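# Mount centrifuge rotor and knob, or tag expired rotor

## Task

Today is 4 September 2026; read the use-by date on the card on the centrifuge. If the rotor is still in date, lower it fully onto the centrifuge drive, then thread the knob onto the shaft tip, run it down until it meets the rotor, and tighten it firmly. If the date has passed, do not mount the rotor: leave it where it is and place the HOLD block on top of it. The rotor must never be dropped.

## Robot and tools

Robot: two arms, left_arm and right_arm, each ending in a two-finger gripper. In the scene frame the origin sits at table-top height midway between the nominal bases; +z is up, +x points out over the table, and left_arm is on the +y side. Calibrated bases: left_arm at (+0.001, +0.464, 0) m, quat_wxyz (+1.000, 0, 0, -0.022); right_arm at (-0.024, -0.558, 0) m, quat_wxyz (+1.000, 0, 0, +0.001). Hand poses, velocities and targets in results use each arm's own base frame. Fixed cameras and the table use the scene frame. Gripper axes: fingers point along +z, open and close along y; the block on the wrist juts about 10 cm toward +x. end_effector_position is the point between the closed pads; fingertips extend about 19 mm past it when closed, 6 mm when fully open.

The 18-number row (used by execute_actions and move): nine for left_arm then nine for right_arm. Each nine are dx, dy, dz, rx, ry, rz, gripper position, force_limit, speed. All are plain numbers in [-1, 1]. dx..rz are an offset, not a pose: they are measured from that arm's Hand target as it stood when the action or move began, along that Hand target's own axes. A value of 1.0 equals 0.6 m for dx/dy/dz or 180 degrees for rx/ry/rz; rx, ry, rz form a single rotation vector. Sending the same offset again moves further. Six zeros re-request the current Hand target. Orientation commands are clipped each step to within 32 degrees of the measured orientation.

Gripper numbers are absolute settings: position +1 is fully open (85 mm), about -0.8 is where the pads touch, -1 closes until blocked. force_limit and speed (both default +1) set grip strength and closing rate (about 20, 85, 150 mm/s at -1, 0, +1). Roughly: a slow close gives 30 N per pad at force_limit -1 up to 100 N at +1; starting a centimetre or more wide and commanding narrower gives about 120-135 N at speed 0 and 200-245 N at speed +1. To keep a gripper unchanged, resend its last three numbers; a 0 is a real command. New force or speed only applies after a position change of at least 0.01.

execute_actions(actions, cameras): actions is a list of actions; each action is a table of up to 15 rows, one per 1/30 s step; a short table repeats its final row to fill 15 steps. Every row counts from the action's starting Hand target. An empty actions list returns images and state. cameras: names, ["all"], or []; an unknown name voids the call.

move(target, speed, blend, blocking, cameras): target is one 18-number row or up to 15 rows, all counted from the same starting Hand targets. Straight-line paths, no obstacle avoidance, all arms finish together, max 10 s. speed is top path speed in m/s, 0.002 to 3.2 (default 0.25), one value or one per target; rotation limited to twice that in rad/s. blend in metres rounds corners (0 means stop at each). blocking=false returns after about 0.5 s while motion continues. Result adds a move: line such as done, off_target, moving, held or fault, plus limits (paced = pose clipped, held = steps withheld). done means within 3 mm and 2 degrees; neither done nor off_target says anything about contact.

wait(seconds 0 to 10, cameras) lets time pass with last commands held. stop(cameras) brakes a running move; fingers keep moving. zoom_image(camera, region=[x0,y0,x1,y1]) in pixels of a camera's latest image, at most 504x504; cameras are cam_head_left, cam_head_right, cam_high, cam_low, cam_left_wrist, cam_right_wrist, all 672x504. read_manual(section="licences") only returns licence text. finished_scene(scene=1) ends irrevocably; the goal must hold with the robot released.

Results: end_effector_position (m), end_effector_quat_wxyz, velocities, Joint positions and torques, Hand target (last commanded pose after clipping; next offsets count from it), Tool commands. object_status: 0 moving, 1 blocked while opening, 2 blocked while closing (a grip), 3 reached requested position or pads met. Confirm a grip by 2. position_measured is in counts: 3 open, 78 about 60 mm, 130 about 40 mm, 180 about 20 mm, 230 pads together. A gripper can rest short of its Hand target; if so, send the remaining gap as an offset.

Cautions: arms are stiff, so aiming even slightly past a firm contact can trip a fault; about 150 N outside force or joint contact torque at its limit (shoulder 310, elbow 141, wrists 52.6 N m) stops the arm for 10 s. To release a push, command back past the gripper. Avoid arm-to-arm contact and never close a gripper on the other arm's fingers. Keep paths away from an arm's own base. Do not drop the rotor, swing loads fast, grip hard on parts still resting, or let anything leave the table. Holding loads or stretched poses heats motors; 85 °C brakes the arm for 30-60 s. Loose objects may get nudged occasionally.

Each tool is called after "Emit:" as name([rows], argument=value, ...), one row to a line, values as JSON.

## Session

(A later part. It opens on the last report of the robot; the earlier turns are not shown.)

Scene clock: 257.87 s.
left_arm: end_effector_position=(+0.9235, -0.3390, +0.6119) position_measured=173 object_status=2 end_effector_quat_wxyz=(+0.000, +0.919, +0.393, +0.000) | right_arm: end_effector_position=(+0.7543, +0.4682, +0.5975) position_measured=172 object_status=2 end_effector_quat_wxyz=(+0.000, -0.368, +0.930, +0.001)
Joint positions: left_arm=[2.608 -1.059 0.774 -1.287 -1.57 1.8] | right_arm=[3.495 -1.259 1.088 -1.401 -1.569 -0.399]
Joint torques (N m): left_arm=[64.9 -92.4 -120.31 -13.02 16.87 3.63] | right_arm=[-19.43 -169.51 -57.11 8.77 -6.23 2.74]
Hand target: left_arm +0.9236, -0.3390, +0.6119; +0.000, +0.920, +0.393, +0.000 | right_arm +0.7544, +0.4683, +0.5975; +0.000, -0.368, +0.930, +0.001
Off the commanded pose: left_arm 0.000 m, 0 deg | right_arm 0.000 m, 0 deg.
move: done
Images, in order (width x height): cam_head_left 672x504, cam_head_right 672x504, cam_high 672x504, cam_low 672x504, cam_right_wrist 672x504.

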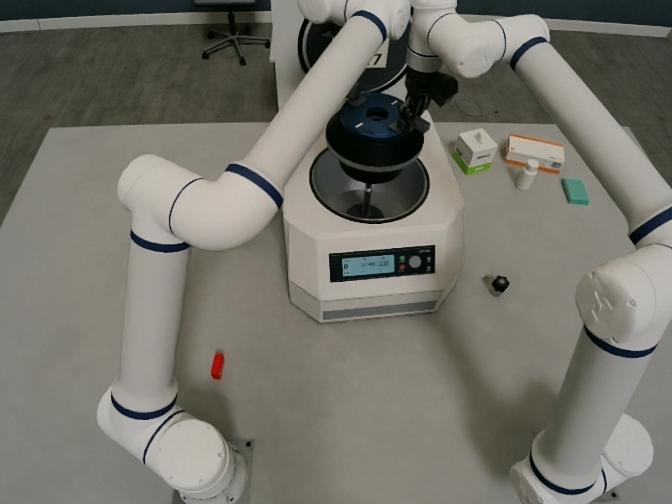

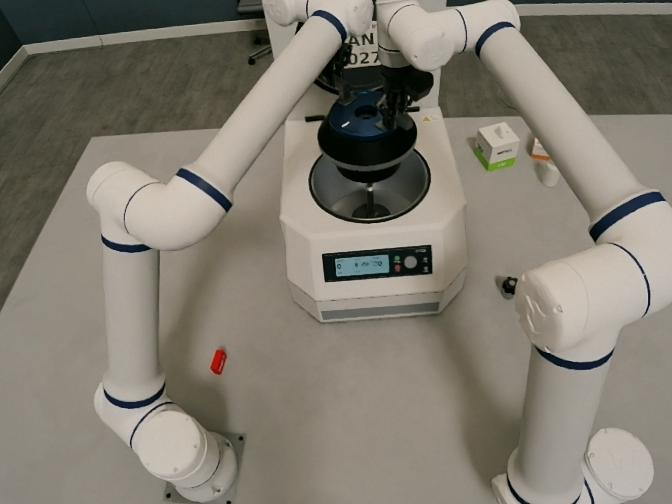

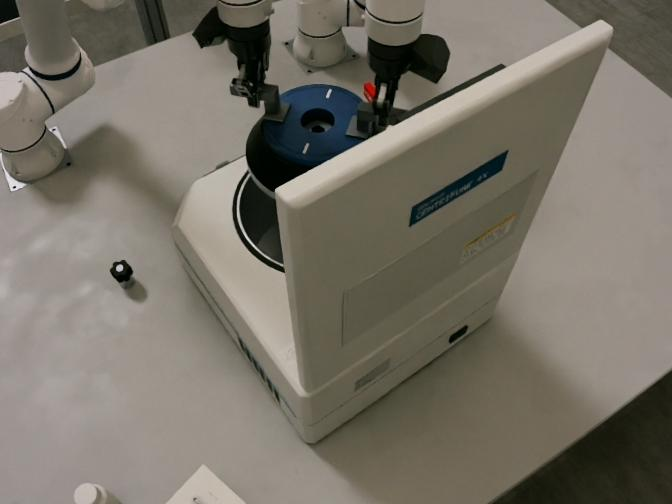

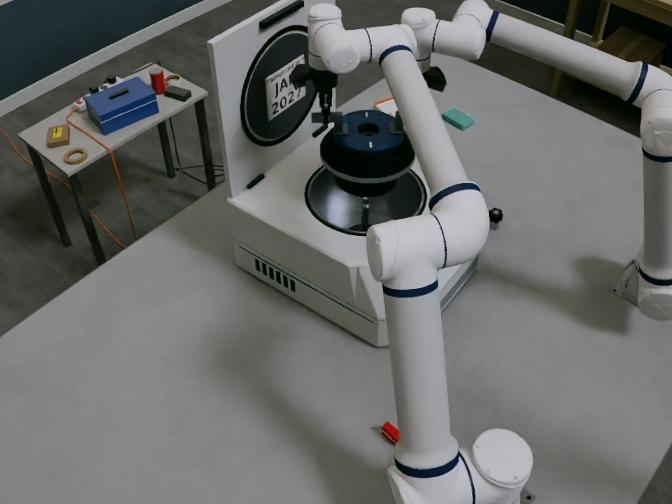

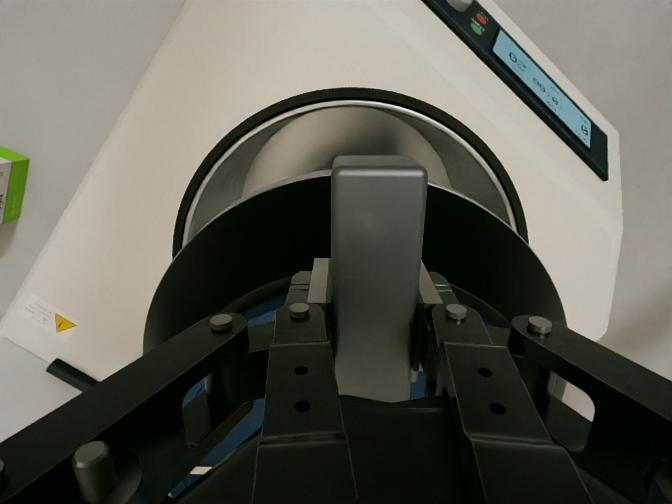

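Emit:
zoom_image(camera="cam_head_left", region=[300, 80, 440, 230])

Emit:
zoom_image(camera="cam_head_right", region=[300, 80, 440, 230])

Emit:
zoom_image(camera="cam_low", region=[290, 100, 440, 250])

Scaled by 3.360 from the camera's 672x504 image, which has a finer 960x720 frame.

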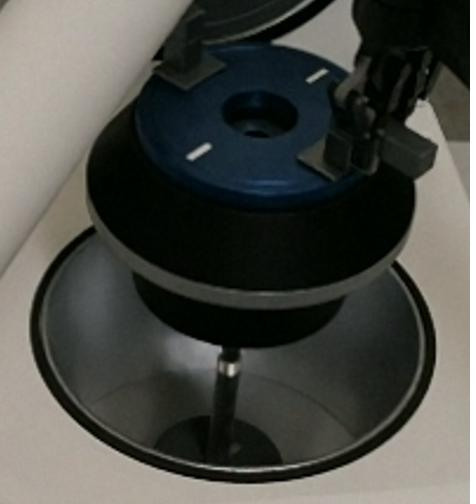

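Scaled by 3.360 from the camera's 672x504 image, which has a finer 960x720 frame.

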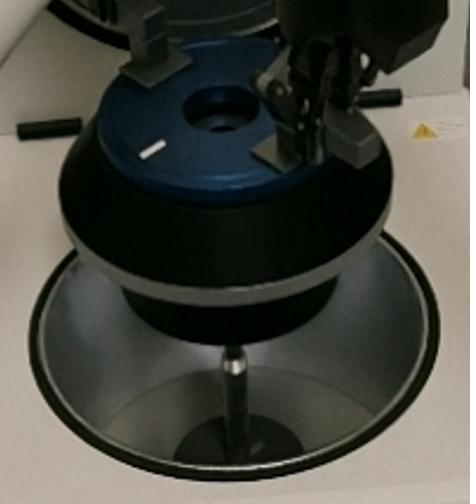

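Scaled by 3.360 from the camera's 672x504 image, which has a finer 960x720 frame.

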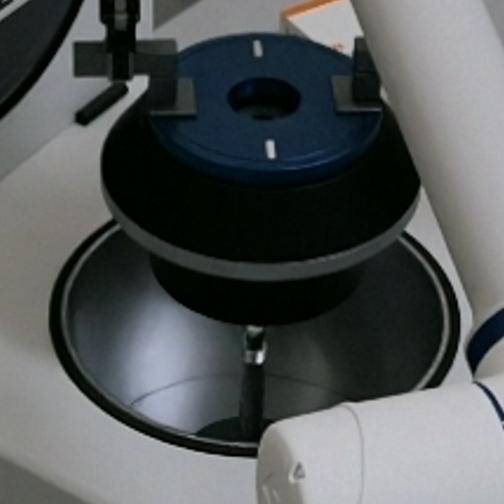

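Emit:
move(target=[0,0,0.066667,0,0,0,-0.97,0.5,-1,0,0,0.066667,0,0,0,-0.97,0.5,-1], speed=0.05, cameras=["cam_head_left", "cam_head_right", "cam_high", "cam_low"])

Emit:
zoom_image(camera="cam_head_left", region=[330, 90, 410, 230])

Emit:
zoom_image(camera="cam_head_right", region=[330, 90, 410, 230])

Emit:
zoom_image(camera="cam_low", region=[310, 110, 420, 250])

Scene clock: 263.17 s.
left_arm: end_effector_position=(+0.9236, -0.3390, +0.6019) position_measured=173 object_status=2 end_effector_quat_wxyz=(+0.000, +0.920, +0.393, +0.000) | right_arm: end_effector_position=(+0.7545, +0.4683, +0.5945) position_measured=172 object_status=2 end_effector_quat_wxyz=(+0.000, -0.368, +0.930, +0.001)
Joint positions: left_arm=[2.608 -1.065 0.801 -1.308 -1.57 1.8] | right_arm=[3.495 -1.259 1.094 -1.406 -1.569 -0.399]
Joint torques (N m): left_arm=[56.31 -108.21 -86.62 -15.65 24.03 2.05] | right_arm=[-13.98 -184.08 -65.44 6.65 -5.58 2.41]
Hand target: left_arm +0.9236, -0.3390, +0.6018; +0.000, +0.920, +0.393, +0.000 (not the last commanded pose) | right_arm +0.7545, +0.4683, +0.5945; +0.000, -0.368, +0.930, +0.001 (not the last commanded pose)
Off the commanded pose: left_arm 0.030 m, 0 deg | right_arm 0.037 m, 0 deg.
move: held (right_arm; a check stopped the path), off_target (left_arm; braked when a check withheld steps of right_arm); limits=held
pose unreachable (right arm): on one or more control steps of this call, first in action 0 (counted from 0), this arm could not follow its commanded pose, so it was not sent that pose on those steps. It may still have moved: this result reports where it is.
cause: moving toward the commanded pose would bring a part of the arm too close to another arm (a part of this arm just beyond joint 5 (wrist 2) and a part of the left arm just beyond its joint 3 (elbow), 8 mm apart when this arm was first held).
Images, in order (width x height): cam_head_left 672x504, cam_head_right 672x504, cam_high 672x504, cam_low 672x504.

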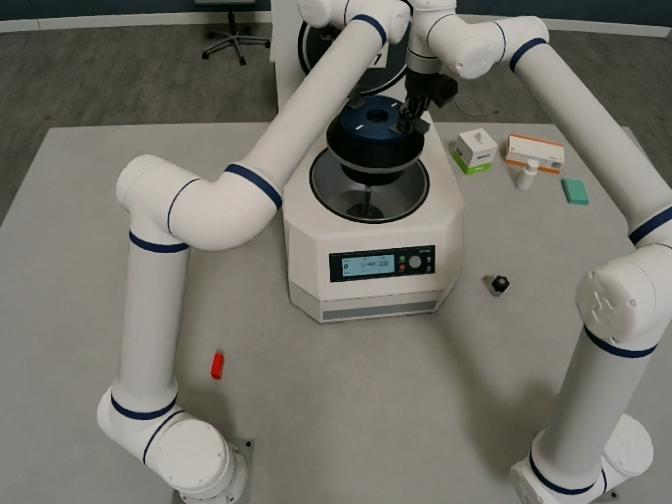

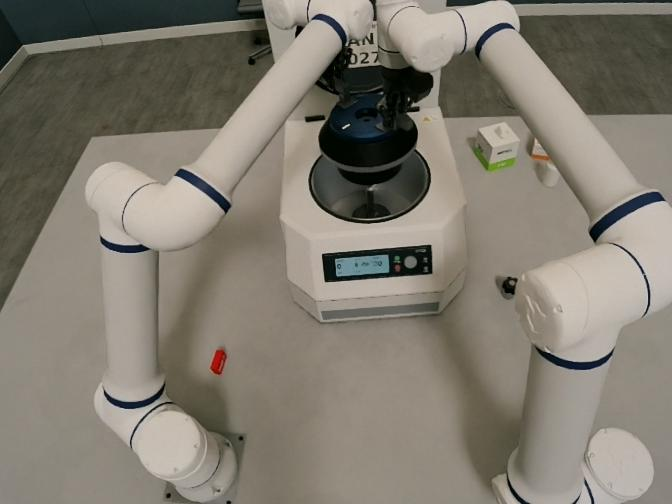

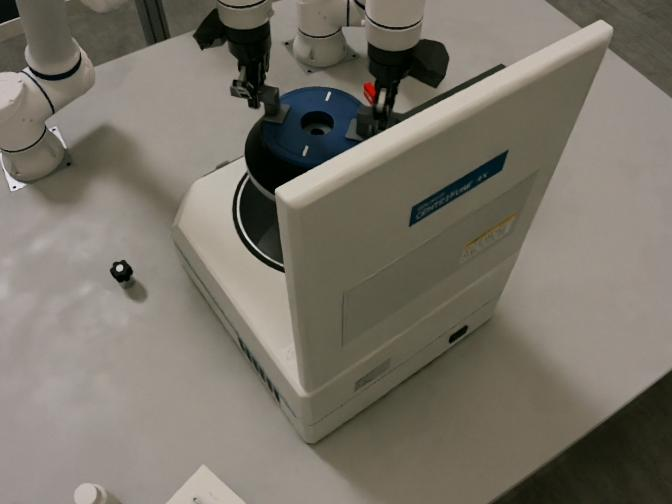

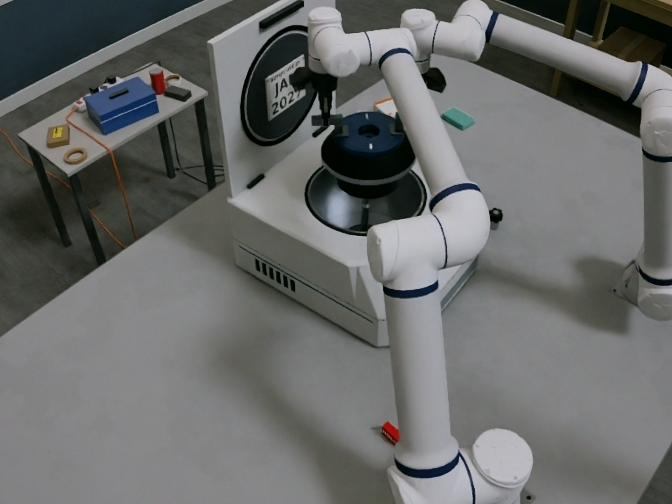

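Scaled by 3.600 from the camera's 672x504 image, which has a finer 960x720 frame.

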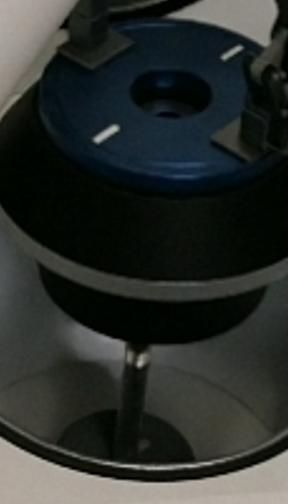

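Scaled by 3.600 from the camera's 672x504 image, which has a finer 960x720 frame.

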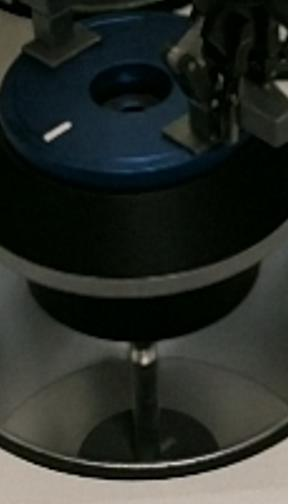

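Scaled by 3.600 from the camera's 672x504 image, which has a finer 960x720 frame.

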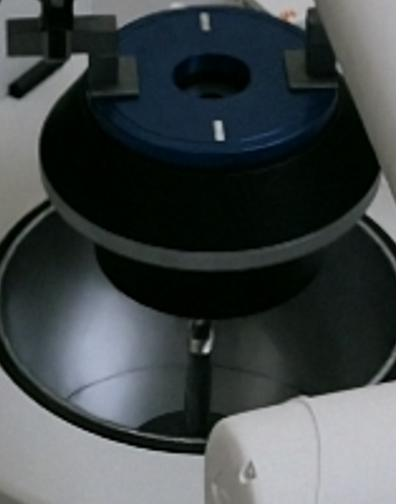

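Emit:
move([
  [0,0,-0.016667,0,0,0,-0.97,0.5,-1,0,0,-0.004833,0,0,0,-0.97,0.5,-1],
  [0,0,-0.016667,0,-0.022222,0,-0.97,0.5,-1,0,0,-0.004833,0,-0.022222,0,-0.97,0.5,-1],
], speed=0.03, cameras=["cam_high", "cam_low"])

Scene clock: 281.67 s.
left_arm: end_effector_position=(+0.9236, -0.3390, +0.6118) position_measured=173 object_status=2 end_effector_quat_wxyz=(+0.014, +0.919, +0.393, -0.032) | right_arm: end_effector_position=(+0.7545, +0.4683, +0.5974) position_measured=172 object_status=2 end_effector_quat_wxyz=(+0.032, -0.367, +0.929, +0.014)
Joint positions: left_arm=[2.628 -1.039 0.742 -1.257 -1.638 1.82] | right_arm=[3.486 -1.294 1.15 -1.49 -1.541 -0.407]
Joint torques (N m): left_arm=[51.42 -88.95 -115.97 -10.81 8.74 2.58] | right_arm=[-17.94 -199.81 -49.74 -0.37 -0.6 -3.82]
Hand target: left_arm +0.9236, -0.3390, +0.6118; +0.014, +0.919, +0.393, -0.032 | right_arm +0.7545, +0.4683, +0.5974; +0.033, -0.367, +0.929, +0.014
Off the commanded pose: left_arm 0.000 m, 0 deg | right_arm 0.000 m, 0 deg.
move: done
Images, in order (width x height): cam_high 672x504, cam_low 672x504.

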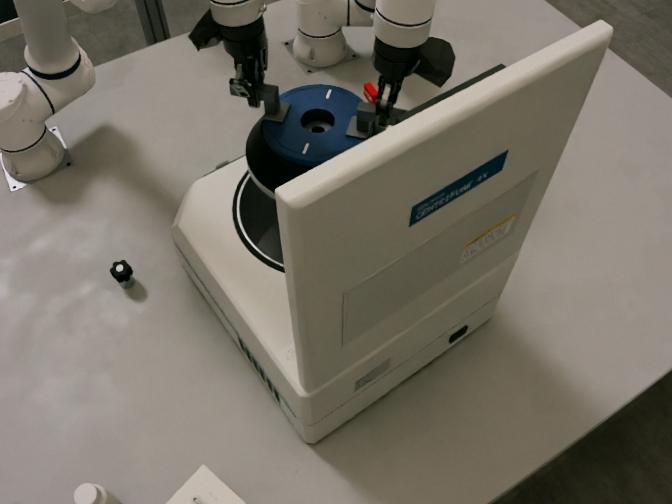

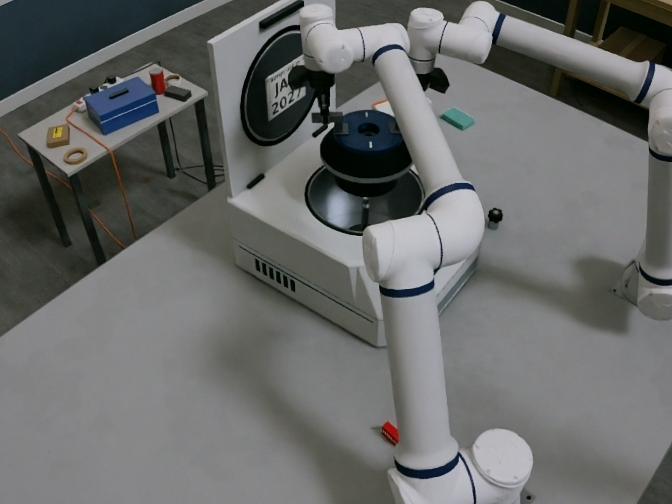

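Emit:
move(target=[0.00465,0,0.066504,0,0,0,-0.97,0.5,-1,0.00465,0,0.066504,0,0,0,-0.97,0.5,-1], speed=0.05, cameras=["cam_head_left", "cam_head_right", "cam_high", "cam_low"])

Emit:
zoom_image(camera="cam_head_left", region=[340, 90, 400, 230])

Emit:
zoom_image(camera="cam_head_right", region=[340, 90, 400, 230])

Emit:
zoom_image(camera="cam_low", region=[330, 110, 410, 240])

Emit:
zoom_image(camera="cam_high", region=[260, 70, 380, 190])

Scene clock: 284.87 s.
left_arm: end_effector_position=(+0.9236, -0.3390, +0.5719) position_measured=173 object_status=2 end_effector_quat_wxyz=(+0.014, +0.919, +0.393, -0.032) | right_arm: end_effector_position=(+0.7545, +0.4683, +0.5575) position_measured=172 object_status=2 end_effector_quat_wxyz=(+0.033, -0.367, +0.929, +0.014)
Joint positions: left_arm=[2.628 -1.062 0.849 -1.341 -1.638 1.82] | right_arm=[3.486 -1.302 1.23 -1.563 -1.541 -0.407]
Joint torques (N m): left_arm=[49.9 -116.3 -95.4 -15.51 15.29 1.09] | right_arm=[3.3 -197.03 -50.13 -0.28 -3.76 2.23]
Hand target: left_arm +0.9236, -0.3390, +0.5718; +0.014, +0.919, +0.393, -0.032 | right_arm +0.7545, +0.4683, +0.5574; +0.033, -0.367, +0.929, +0.014
Off the commanded pose: left_arm 0.000 m, 0 deg | right_arm 0.000 m, 0 deg.
move: done
Images, in order (width x height): cam_head_left 672x504, cam_head_right 672x504, cam_high 672x504, cam_low 672x504.

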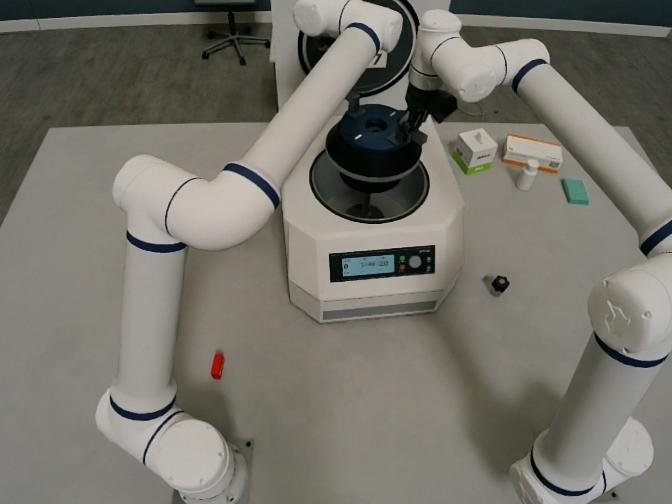

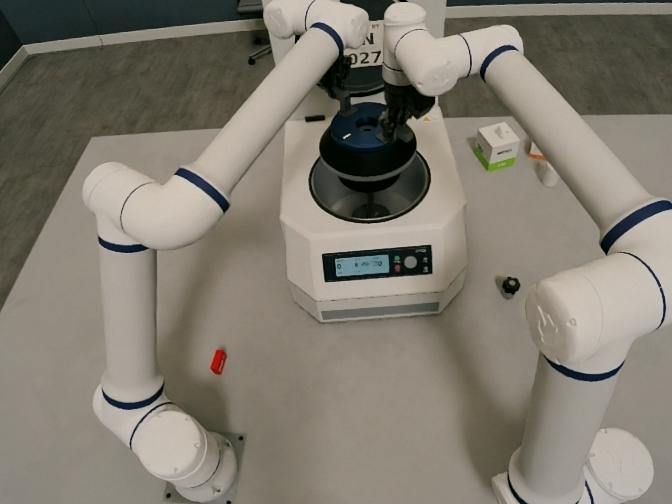

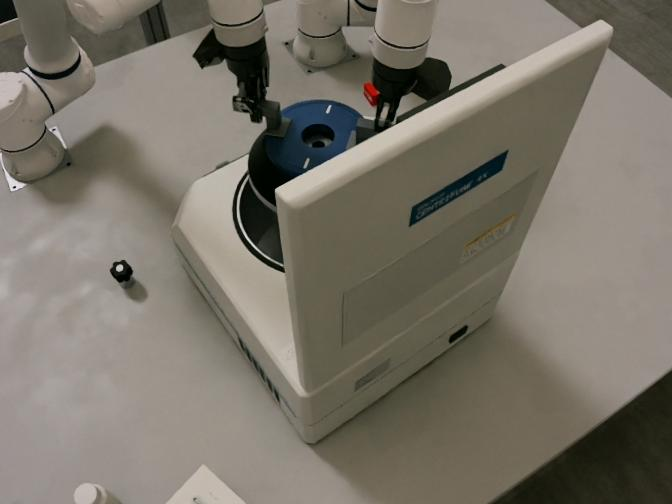

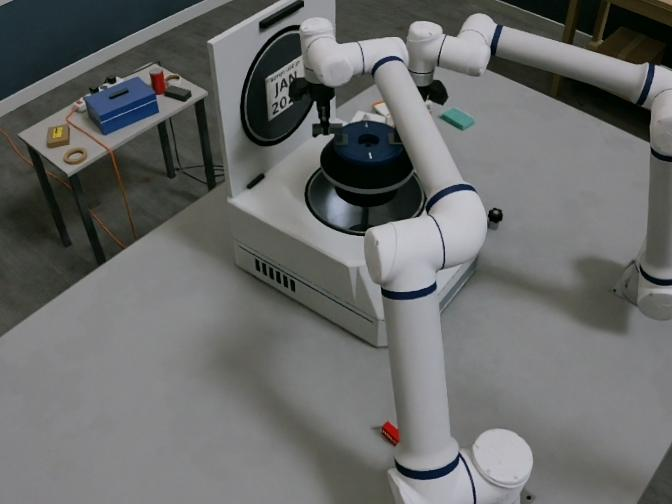

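Scaled by 3.600 from the camera's 672x504 image, which has a finer 960x720 frame.

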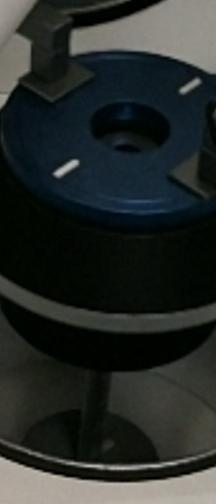

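Scaled by 3.600 from the camera's 672x504 image, which has a finer 960x720 frame.

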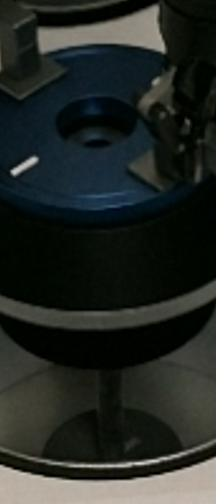

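Scaled by 3.877 from the camera's 672x504 image, which has a finer 960x720 frame.

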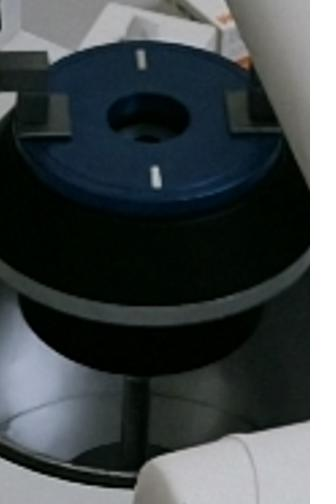

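Scaled by 4.200 from the camera's 672x504 image, which has a finer 960x720 frame.

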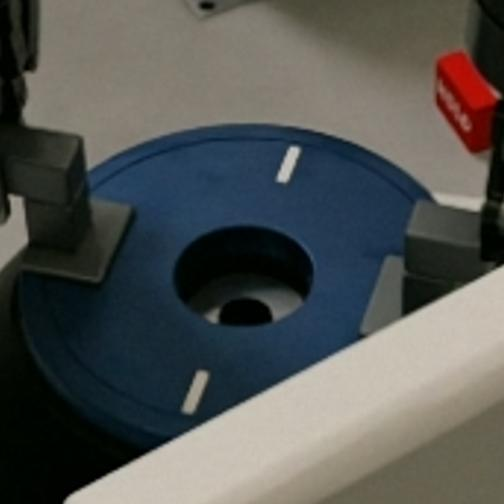

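Emit:
wait(seconds=0, cameras=["cam_left_wrist", "cam_right_wrist"])

Scene clock: 298.87 s.
left_arm: end_effector_position=(+0.9236, -0.3390, +0.5718) position_measured=173 object_status=2 end_effector_quat_wxyz=(+0.014, +0.919, +0.393, -0.032) | right_arm: end_effector_position=(+0.7545, +0.4683, +0.5574) position_measured=172 object_status=2 end_effector_quat_wxyz=(+0.033, -0.367, +0.929, +0.014)
Joint positions: left_arm=[2.628 -1.062 0.849 -1.341 -1.638 1.82] | right_arm=[3.486 -1.302 1.23 -1.563 -1.541 -0.407]
Joint torques (N m): left_arm=[38.4 -115.53 -96.22 -15.32 15.69 -1.7] | right_arm=[3.04 -197.06 -48.82 -0.29 -3.17 2.46]
Hand target: left_arm +0.9236, -0.3390, +0.5718; +0.014, +0.919, +0.393, -0.032 | right_arm +0.7545, +0.4683, +0.5574; +0.033, -0.367, +0.929, +0.014
Tool commands: left_gripper/position=-0.97 left_gripper/force_limit=+0.5 left_gripper/speed=-1.0 right_gripper/position=-0.97 right_gripper/force_limit=+0.5 right_gripper/speed=-1.0
Off the commanded pose: left_arm 0.000 m, 0 deg | right_arm 0.000 m, 0 deg.
Images, in order (width x height): cam_left_wrist 672x504, cam_right_wrist 672x504.

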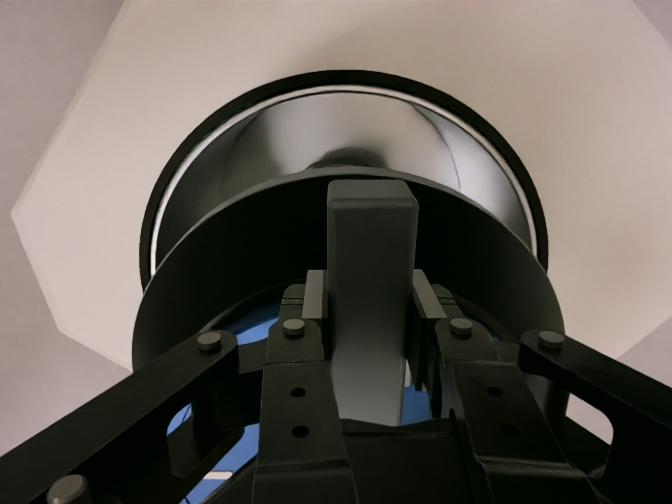

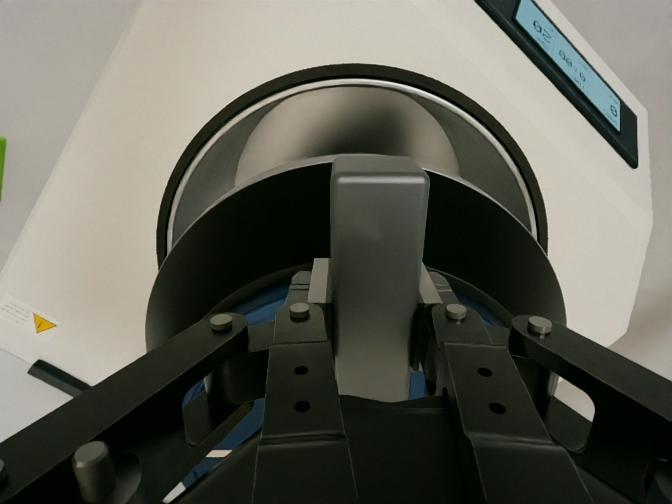

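Emit:
zoom_image(camera="cam_left_wrist", region=[300, 50, 400, 190])

Emit:
zoom_image(camera="cam_right_wrist", region=[300, 50, 400, 190])

Emit:
zoom_image(camera="cam_left_wrist", region=[120, 200, 220, 300])

Emit:
zoom_image(camera="cam_left_wrist", region=[490, 200, 590, 300])

Emit:
zoom_image(camera="cam_right_wrist", region=[120, 200, 220, 300])

Emit:
zoom_image(camera="cam_right_wrist", region=[490, 200, 590, 300])

Scaled by 3.600 from the camera's 672x504 image, which has a finer 960x720 frame.

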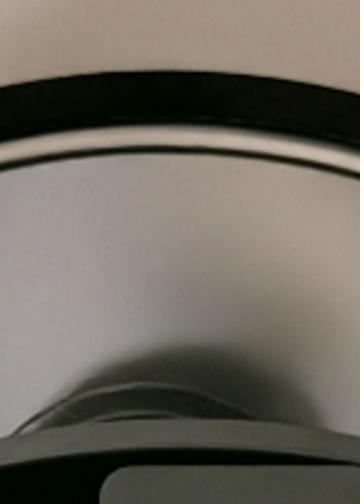

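Scaled by 3.600 from the camera's 672x504 image, which has a finer 960x720 frame.

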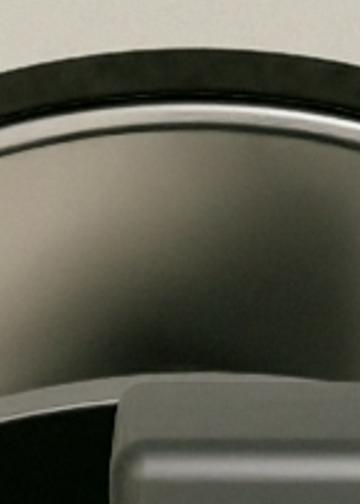

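Scaled by 5.040 from the camera's 672x504 image, which has a finer 960x720 frame.

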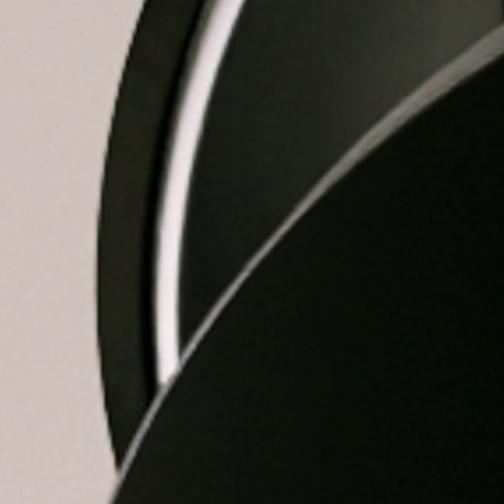

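Scaled by 5.040 from the camera's 672x504 image, which has a finer 960x720 frame.

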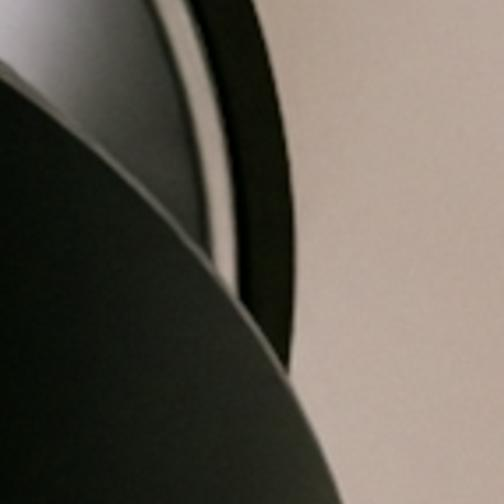

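Scaled by 5.040 from the camera's 672x504 image, which has a finer 960x720 frame.

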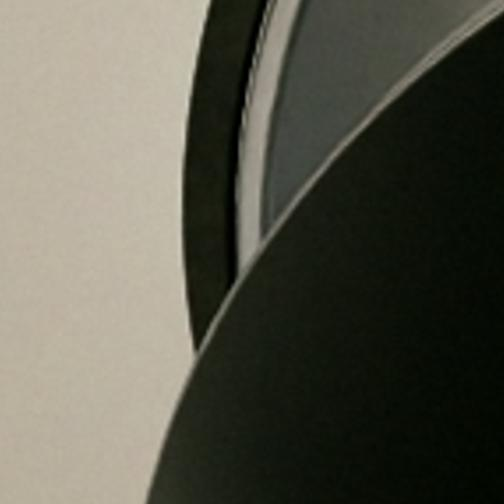

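Scaled by 5.040 from the camera's 672x504 image, which has a finer 960x720 frame.

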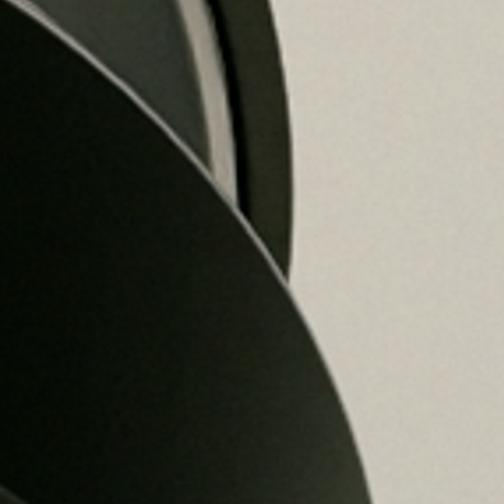

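Emit:
move(target=[0.00465,0,0.066504,0,0,0,-0.97,0.5,-1,0.00465,0,0.066504,0,0,0,-0.97,0.5,-1], speed=0.025, cameras=["cam_head_left", "cam_low"])

Scene clock: 321.97 s.
left_arm: end_effector_position=(+0.9236, -0.3391, +0.5320) position_measured=173 object_status=2 end_effector_quat_wxyz=(+0.014, +0.919, +0.393, -0.032) | right_arm: end_effector_position=(+0.7545, +0.4684, +0.5175) position_measured=172 object_status=2 end_effector_quat_wxyz=(+0.033, -0.367, +0.929, +0.014)
Joint positions: left_arm=[2.628 -1.077 0.942 -1.42 -1.638 1.82] | right_arm=[3.487 -1.304 1.303 -1.634 -1.541 -0.407]
Joint torques (N m): left_arm=[46.81 -118.13 -95.89 -15.09 14.46 2.43] | right_arm=[1.66 -195.13 -49.18 -0.47 -3.52 2.24]
Hand target: left_arm +0.9236, -0.3390, +0.5318; +0.014, +0.919, +0.393, -0.032 | right_arm +0.7545, +0.4684, +0.5174; +0.033, -0.367, +0.929, +0.014
Off the commanded pose: left_arm 0.000 m, 0 deg | right_arm 0.000 m, 0 deg.
move: done
Images, in order (width x height): cam_head_left 672x504, cam_low 672x504.

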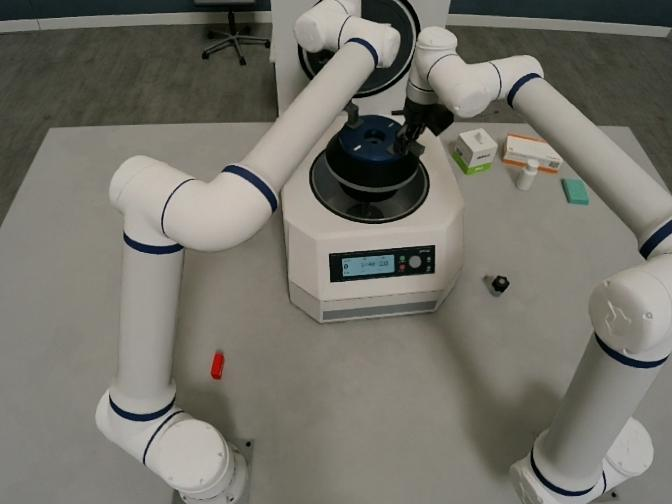

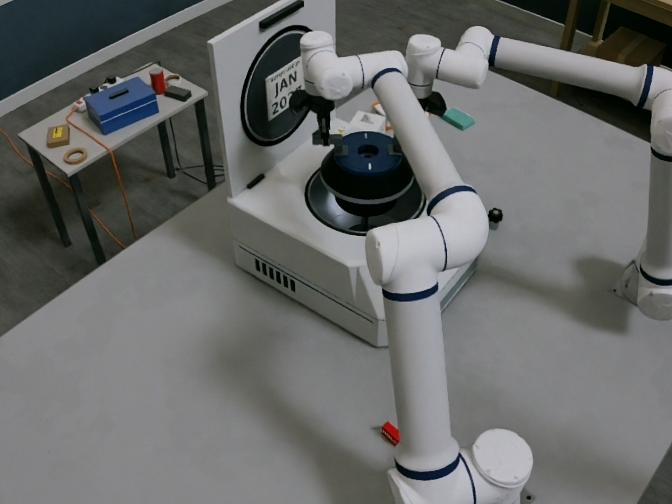

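Emit:
move(target=[0.004069,0,0.058191,0,0,0,-0.97,0.5,-1,0.004069,0,0.058191,0,0,0,-0.97,0.5,-1], speed=0.025, cameras=["cam_left_wrist", "cam_right_wrist", "cam_head_left", "cam_head_right", "cam_low", "cam_high"])

Scene clock: 324.20 s.
left_arm: end_effector_position=(+0.9237, -0.3390, +0.4970) position_measured=173 object_status=2 end_effector_quat_wxyz=(+0.014, +0.919, +0.393, -0.032) | right_arm: end_effector_position=(+0.7544, +0.4685, +0.4826) position_measured=172 object_status=2 end_effector_quat_wxyz=(+0.033, -0.367, +0.929, +0.014)
Joint positions: left_arm=[2.628 -1.083 1.014 -1.485 -1.638 1.82] | right_arm=[3.487 -1.303 1.362 -1.695 -1.541 -0.407]
Joint torques (N m): left_arm=[51.01 -117.04 -97.39 -15.66 13.8 2.75] | right_arm=[3.12 -152.76 -46.94 -0.55 -3.57 2.06]
Hand target: left_arm +0.9237, -0.3390, +0.4968; +0.014, +0.919, +0.393, -0.032 | right_arm +0.7544, +0.4685, +0.4824; +0.033, -0.367, +0.929, +0.014
Off the commanded pose: left_arm 0.000 m, 0 deg | right_arm 0.000 m, 0 deg.
move: done

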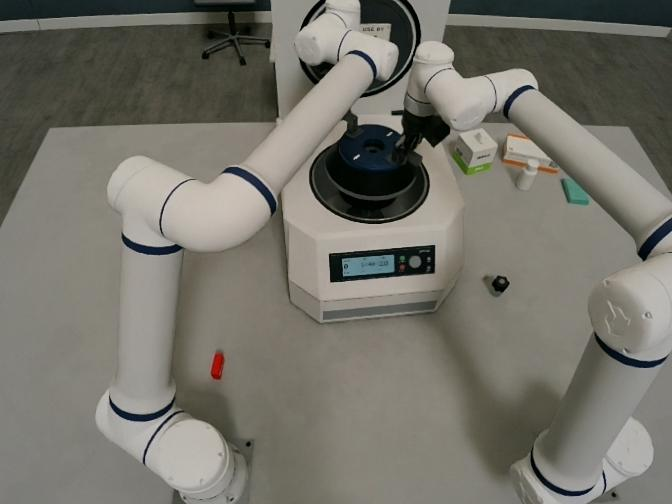

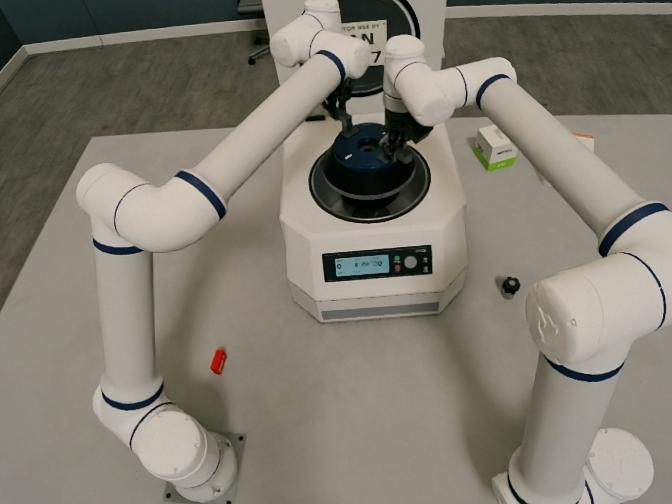

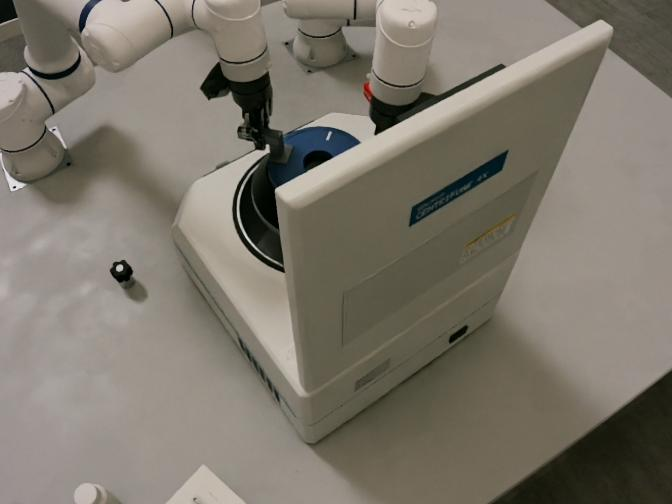

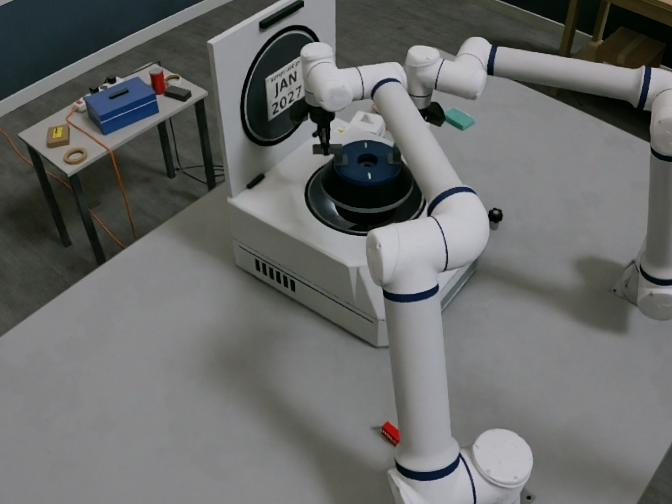

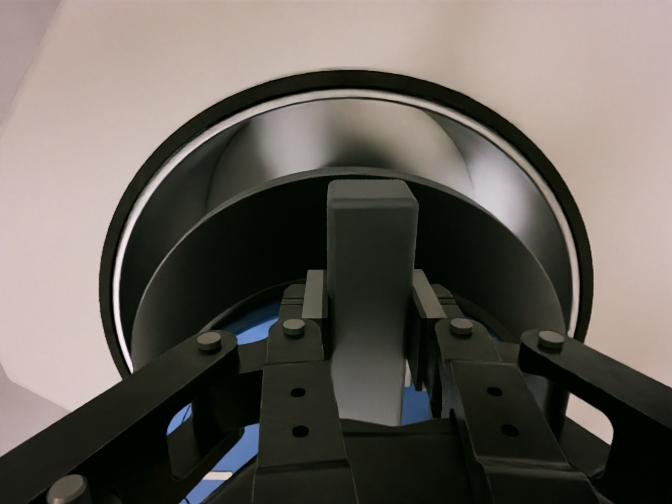

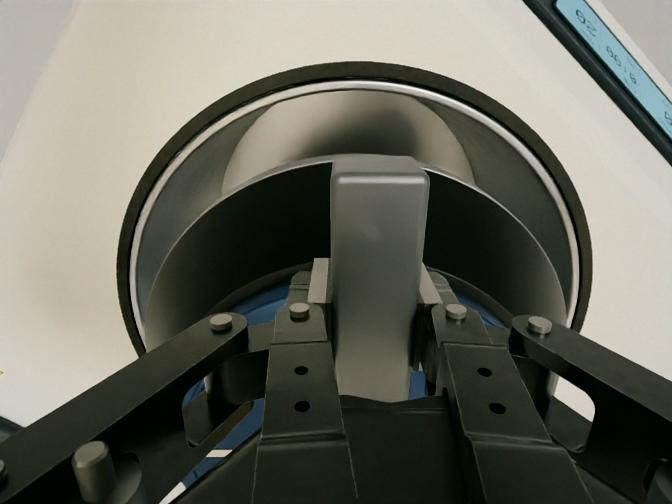

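Emit:
zoom_image(camera="cam_left_wrist", region=[290, 50, 400, 190])

Emit:
zoom_image(camera="cam_right_wrist", region=[290, 50, 400, 190])

Emit:
zoom_image(camera="cam_head_left", region=[330, 110, 420, 230])

Emit:
zoom_image(camera="cam_low", region=[320, 120, 420, 240])

Scaled by 3.600 from the camera's 672x504 image, which has a finer 960x720 frame.

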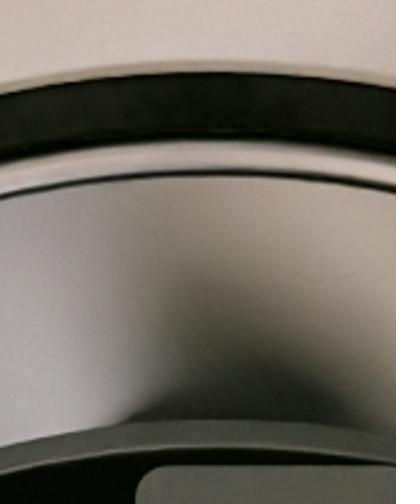

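Scaled by 3.600 from the camera's 672x504 image, which has a finer 960x720 frame.

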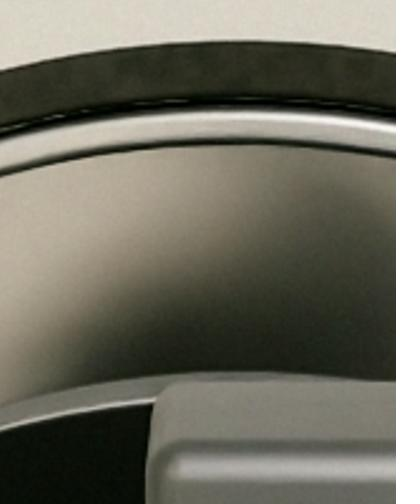

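Scaled by 4.200 from the camera's 672x504 image, which has a finer 960x720 frame.

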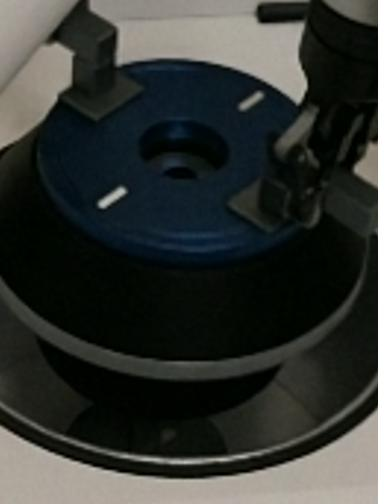

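Scaled by 4.200 from the camera's 672x504 image, which has a finer 960x720 frame.

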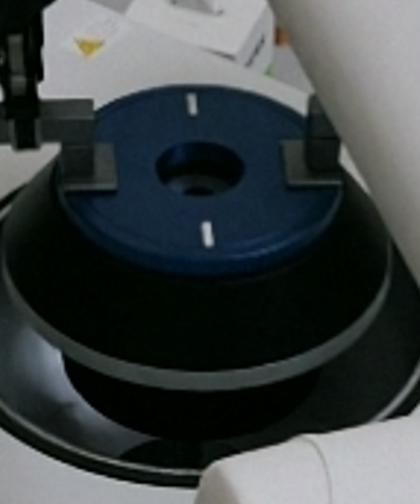

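Emit:
move(target=[0.006976,0,0.099756,0,0,0,-0.97,0.5,-1,0.006976,0,0.099756,0,0,0,-0.97,0.5,-1], speed=0.006, blocking=false)

Emit:
wait(seconds=0.4)

Emit:
wait(seconds=0.4)

Scene clock: 329.97 s.
left_arm: end_effector_position=(+0.9237, -0.3390, +0.4946) position_measured=173 object_status=2 end_effector_quat_wxyz=(+0.014, +0.919, +0.393, -0.032) end_effector_velocity=(-0.001, -0.001, -0.005) end_effector_angular_velocity=(+0.000, +0.000, -0.002) | right_arm: end_effector_position=(+0.7544, +0.4685, +0.4803) position_measured=172 object_status=2 end_effector_quat_wxyz=(+0.033, -0.367, +0.929, +0.014) end_effector_velocity=(+0.000, +0.000, -0.006) end_effector_angular_velocity=(+0.000, +0.001, +0.000)
Joint positions: left_arm=[2.628 -1.084 1.019 -1.489 -1.638 1.82] | right_arm=[3.487 -1.302 1.366 -1.699 -1.541 -0.407]
Joint velocities: left_arm=[-0.001 -0.001 0.011 -0.01 0 0.001] | right_arm=[0 0.001 0.01 -0.009 0 0]
Joint torques (N m): left_arm=[42.26 -116.61 -99.48 -15.5 14.46 -1.29] | right_arm=[3.14 -151.33 -47.07 -0.09 -3.26 2.19]
Hand target: left_arm +0.9237, -0.3390, +0.4938; +0.014, +0.919, +0.393, -0.032 | right_arm +0.7544, +0.4685, +0.4794; +0.033, -0.367, +0.929, +0.014
Tool commands: left_gripper/position=-0.97 left_gripper/force_limit=+0.5 left_gripper/speed=-1.0 right_gripper/position=-0.97 right_gripper/force_limit=+0.5 right_gripper/speed=-1.0
Off the commanded pose: left_arm 0.058 m, 0 deg | right_arm 0.058 m, 0 deg.
move: running

Scene clock: 330.37 s.
left_arm: end_effector_position=(+0.9237, -0.3390, +0.4923) position_measured=173 object_status=2 end_effector_quat_wxyz=(+0.014, +0.919, +0.393, -0.032) end_effector_velocity=(+0.000, +0.001, -0.007) end_effector_angular_velocity=(+0.003, +0.001, +0.000) | right_arm: end_effector_position=(+0.7544, +0.4685, +0.4779) position_measured=172 object_status=2 end_effector_quat_wxyz=(+0.033, -0.367, +0.929, +0.014) end_effector_velocity=(+0.000, -0.001, -0.007) end_effector_angular_velocity=(-0.001, +0.001, -0.001)
Joint positions: left_arm=[2.628 -1.084 1.023 -1.493 -1.638 1.82] | right_arm=[3.487 -1.302 1.37 -1.703 -1.541 -0.407]
Joint velocities: left_arm=[0.001 0 0.011 -0.009 0.002 0] | right_arm=[-0.001 0.001 0.01 -0.01 -0.001 0]
Joint torques (N m): left_arm=[41.9 -115.91 -98.47 -15.49 14.3 -0.93] | right_arm=[0.95 -151.43 -46.52 -0.64 -3.68 2.6]
Hand target: left_arm +0.9237, -0.3390, +0.4914; +0.014, +0.919, +0.393, -0.032 | right_arm +0.7544, +0.4685, +0.4770; +0.033, -0.367, +0.929, +0.014
Tool commands: left_gripper/position=-0.97 left_gripper/force_limit=+0.5 left_gripper/speed=-1.0 right_gripper/position=-0.97 right_gripper/force_limit=+0.5 right_gripper/speed=-1.0
Off the commanded pose: left_arm 0.055 m, 0 deg | right_arm 0.055 m, 0 deg.
earlier move: running
wait: 0.40 s; no rest

Scene clock: 330.77 s.
left_arm: end_effector_position=(+0.9237, -0.3390, +0.4899) position_measured=173 object_status=2 end_effector_quat_wxyz=(+0.014, +0.919, +0.393, -0.032) end_effector_velocity=(+0.001, +0.001, -0.006) end_effector_angular_velocity=(+0.000, -0.001, +0.000) | right_arm: end_effector_position=(+0.7544, +0.4685, +0.4755) position_measured=172 object_status=2 end_effector_quat_wxyz=(+0.033, -0.367, +0.929, +0.014) end_effector_velocity=(+0.000, +0.000, -0.008) end_effector_angular_velocity=(+0.001, +0.001, -0.001)
Joint positions: left_arm=[2.628 -1.084 1.028 -1.498 -1.638 1.82] | right_arm=[3.487 -1.302 1.374 -1.707 -1.541 -0.407]
Joint velocities: left_arm=[0.001 0 0.011 -0.012 0 0.001] | right_arm=[0 0.001 0.012 -0.012 0.001 0]
Joint torques (N m): left_arm=[43.4 -116.87 -98 -15.45 14.36 -0.62] | right_arm=[3.56 -150.47 -45.98 -0.11 -3.24 2.53]
Hand target: left_arm +0.9237, -0.3390, +0.4890; +0.014, +0.919, +0.393, -0.032 | right_arm +0.7544, +0.4685, +0.4746; +0.033, -0.367, +0.929, +0.014
Tool commands: left_gripper/position=-0.97 left_gripper/force_limit=+0.5 left_gripper/speed=-1.0 right_gripper/position=-0.97 right_gripper/force_limit=+0.5 right_gripper/speed=-1.0
Off the commanded pose: left_arm 0.053 m, 0 deg | right_arm 0.053 m, 0 deg.
earlier move: running
wait: 0.40 s; no rest

Emit:
wait(seconds=0.5)

Scene clock: 337.37 s.
left_arm: end_effector_position=(+0.9237, -0.3390, +0.4503) position_measured=173 object_status=2 end_effector_quat_wxyz=(+0.014, +0.919, +0.393, -0.032) end_effector_velocity=(+0.001, +0.000, -0.006) end_effector_angular_velocity=(-0.001, +0.001, +0.001) | right_arm: end_effector_position=(+0.7544, +0.4685, +0.4359) position_measured=172 object_status=2 end_effector_quat_wxyz=(+0.033, -0.367, +0.929, +0.014) end_effector_velocity=(+0.000, +0.000, -0.005) end_effector_angular_velocity=(+0.000, -0.001, +0.000)
Joint positions: left_arm=[2.628 -1.086 1.1 -1.568 -1.638 1.82] | right_arm=[3.487 -1.295 1.435 -1.775 -1.541 -0.407]
Joint velocities: left_arm=[0.001 0.001 0.009 -0.01 -0.001 0] | right_arm=[0 0.001 0.009 -0.011 0 0]
Joint torques (N m): left_arm=[49.03 -90.11 -90.85 -12.93 14.59 3.36] | right_arm=[1.9 -157.09 -46 0.58 -3.61 2.44]
Hand target: left_arm +0.9237, -0.3390, +0.4494; +0.014, +0.919, +0.393, -0.032 | right_arm +0.7544, +0.4685, +0.4350; +0.033, -0.367, +0.929, +0.014
Tool commands: left_gripper/position=-0.97 left_gripper/force_limit=+0.5 left_gripper/speed=-1.0 right_gripper/position=-0.97 right_gripper/force_limit=+0.5 right_gripper/speed=-1.0
Off the commanded pose: left_arm 0.014 m, 0 deg | right_arm 0.014 m, 0 deg.
earlier move: running
wait: 0.50 s; no rest


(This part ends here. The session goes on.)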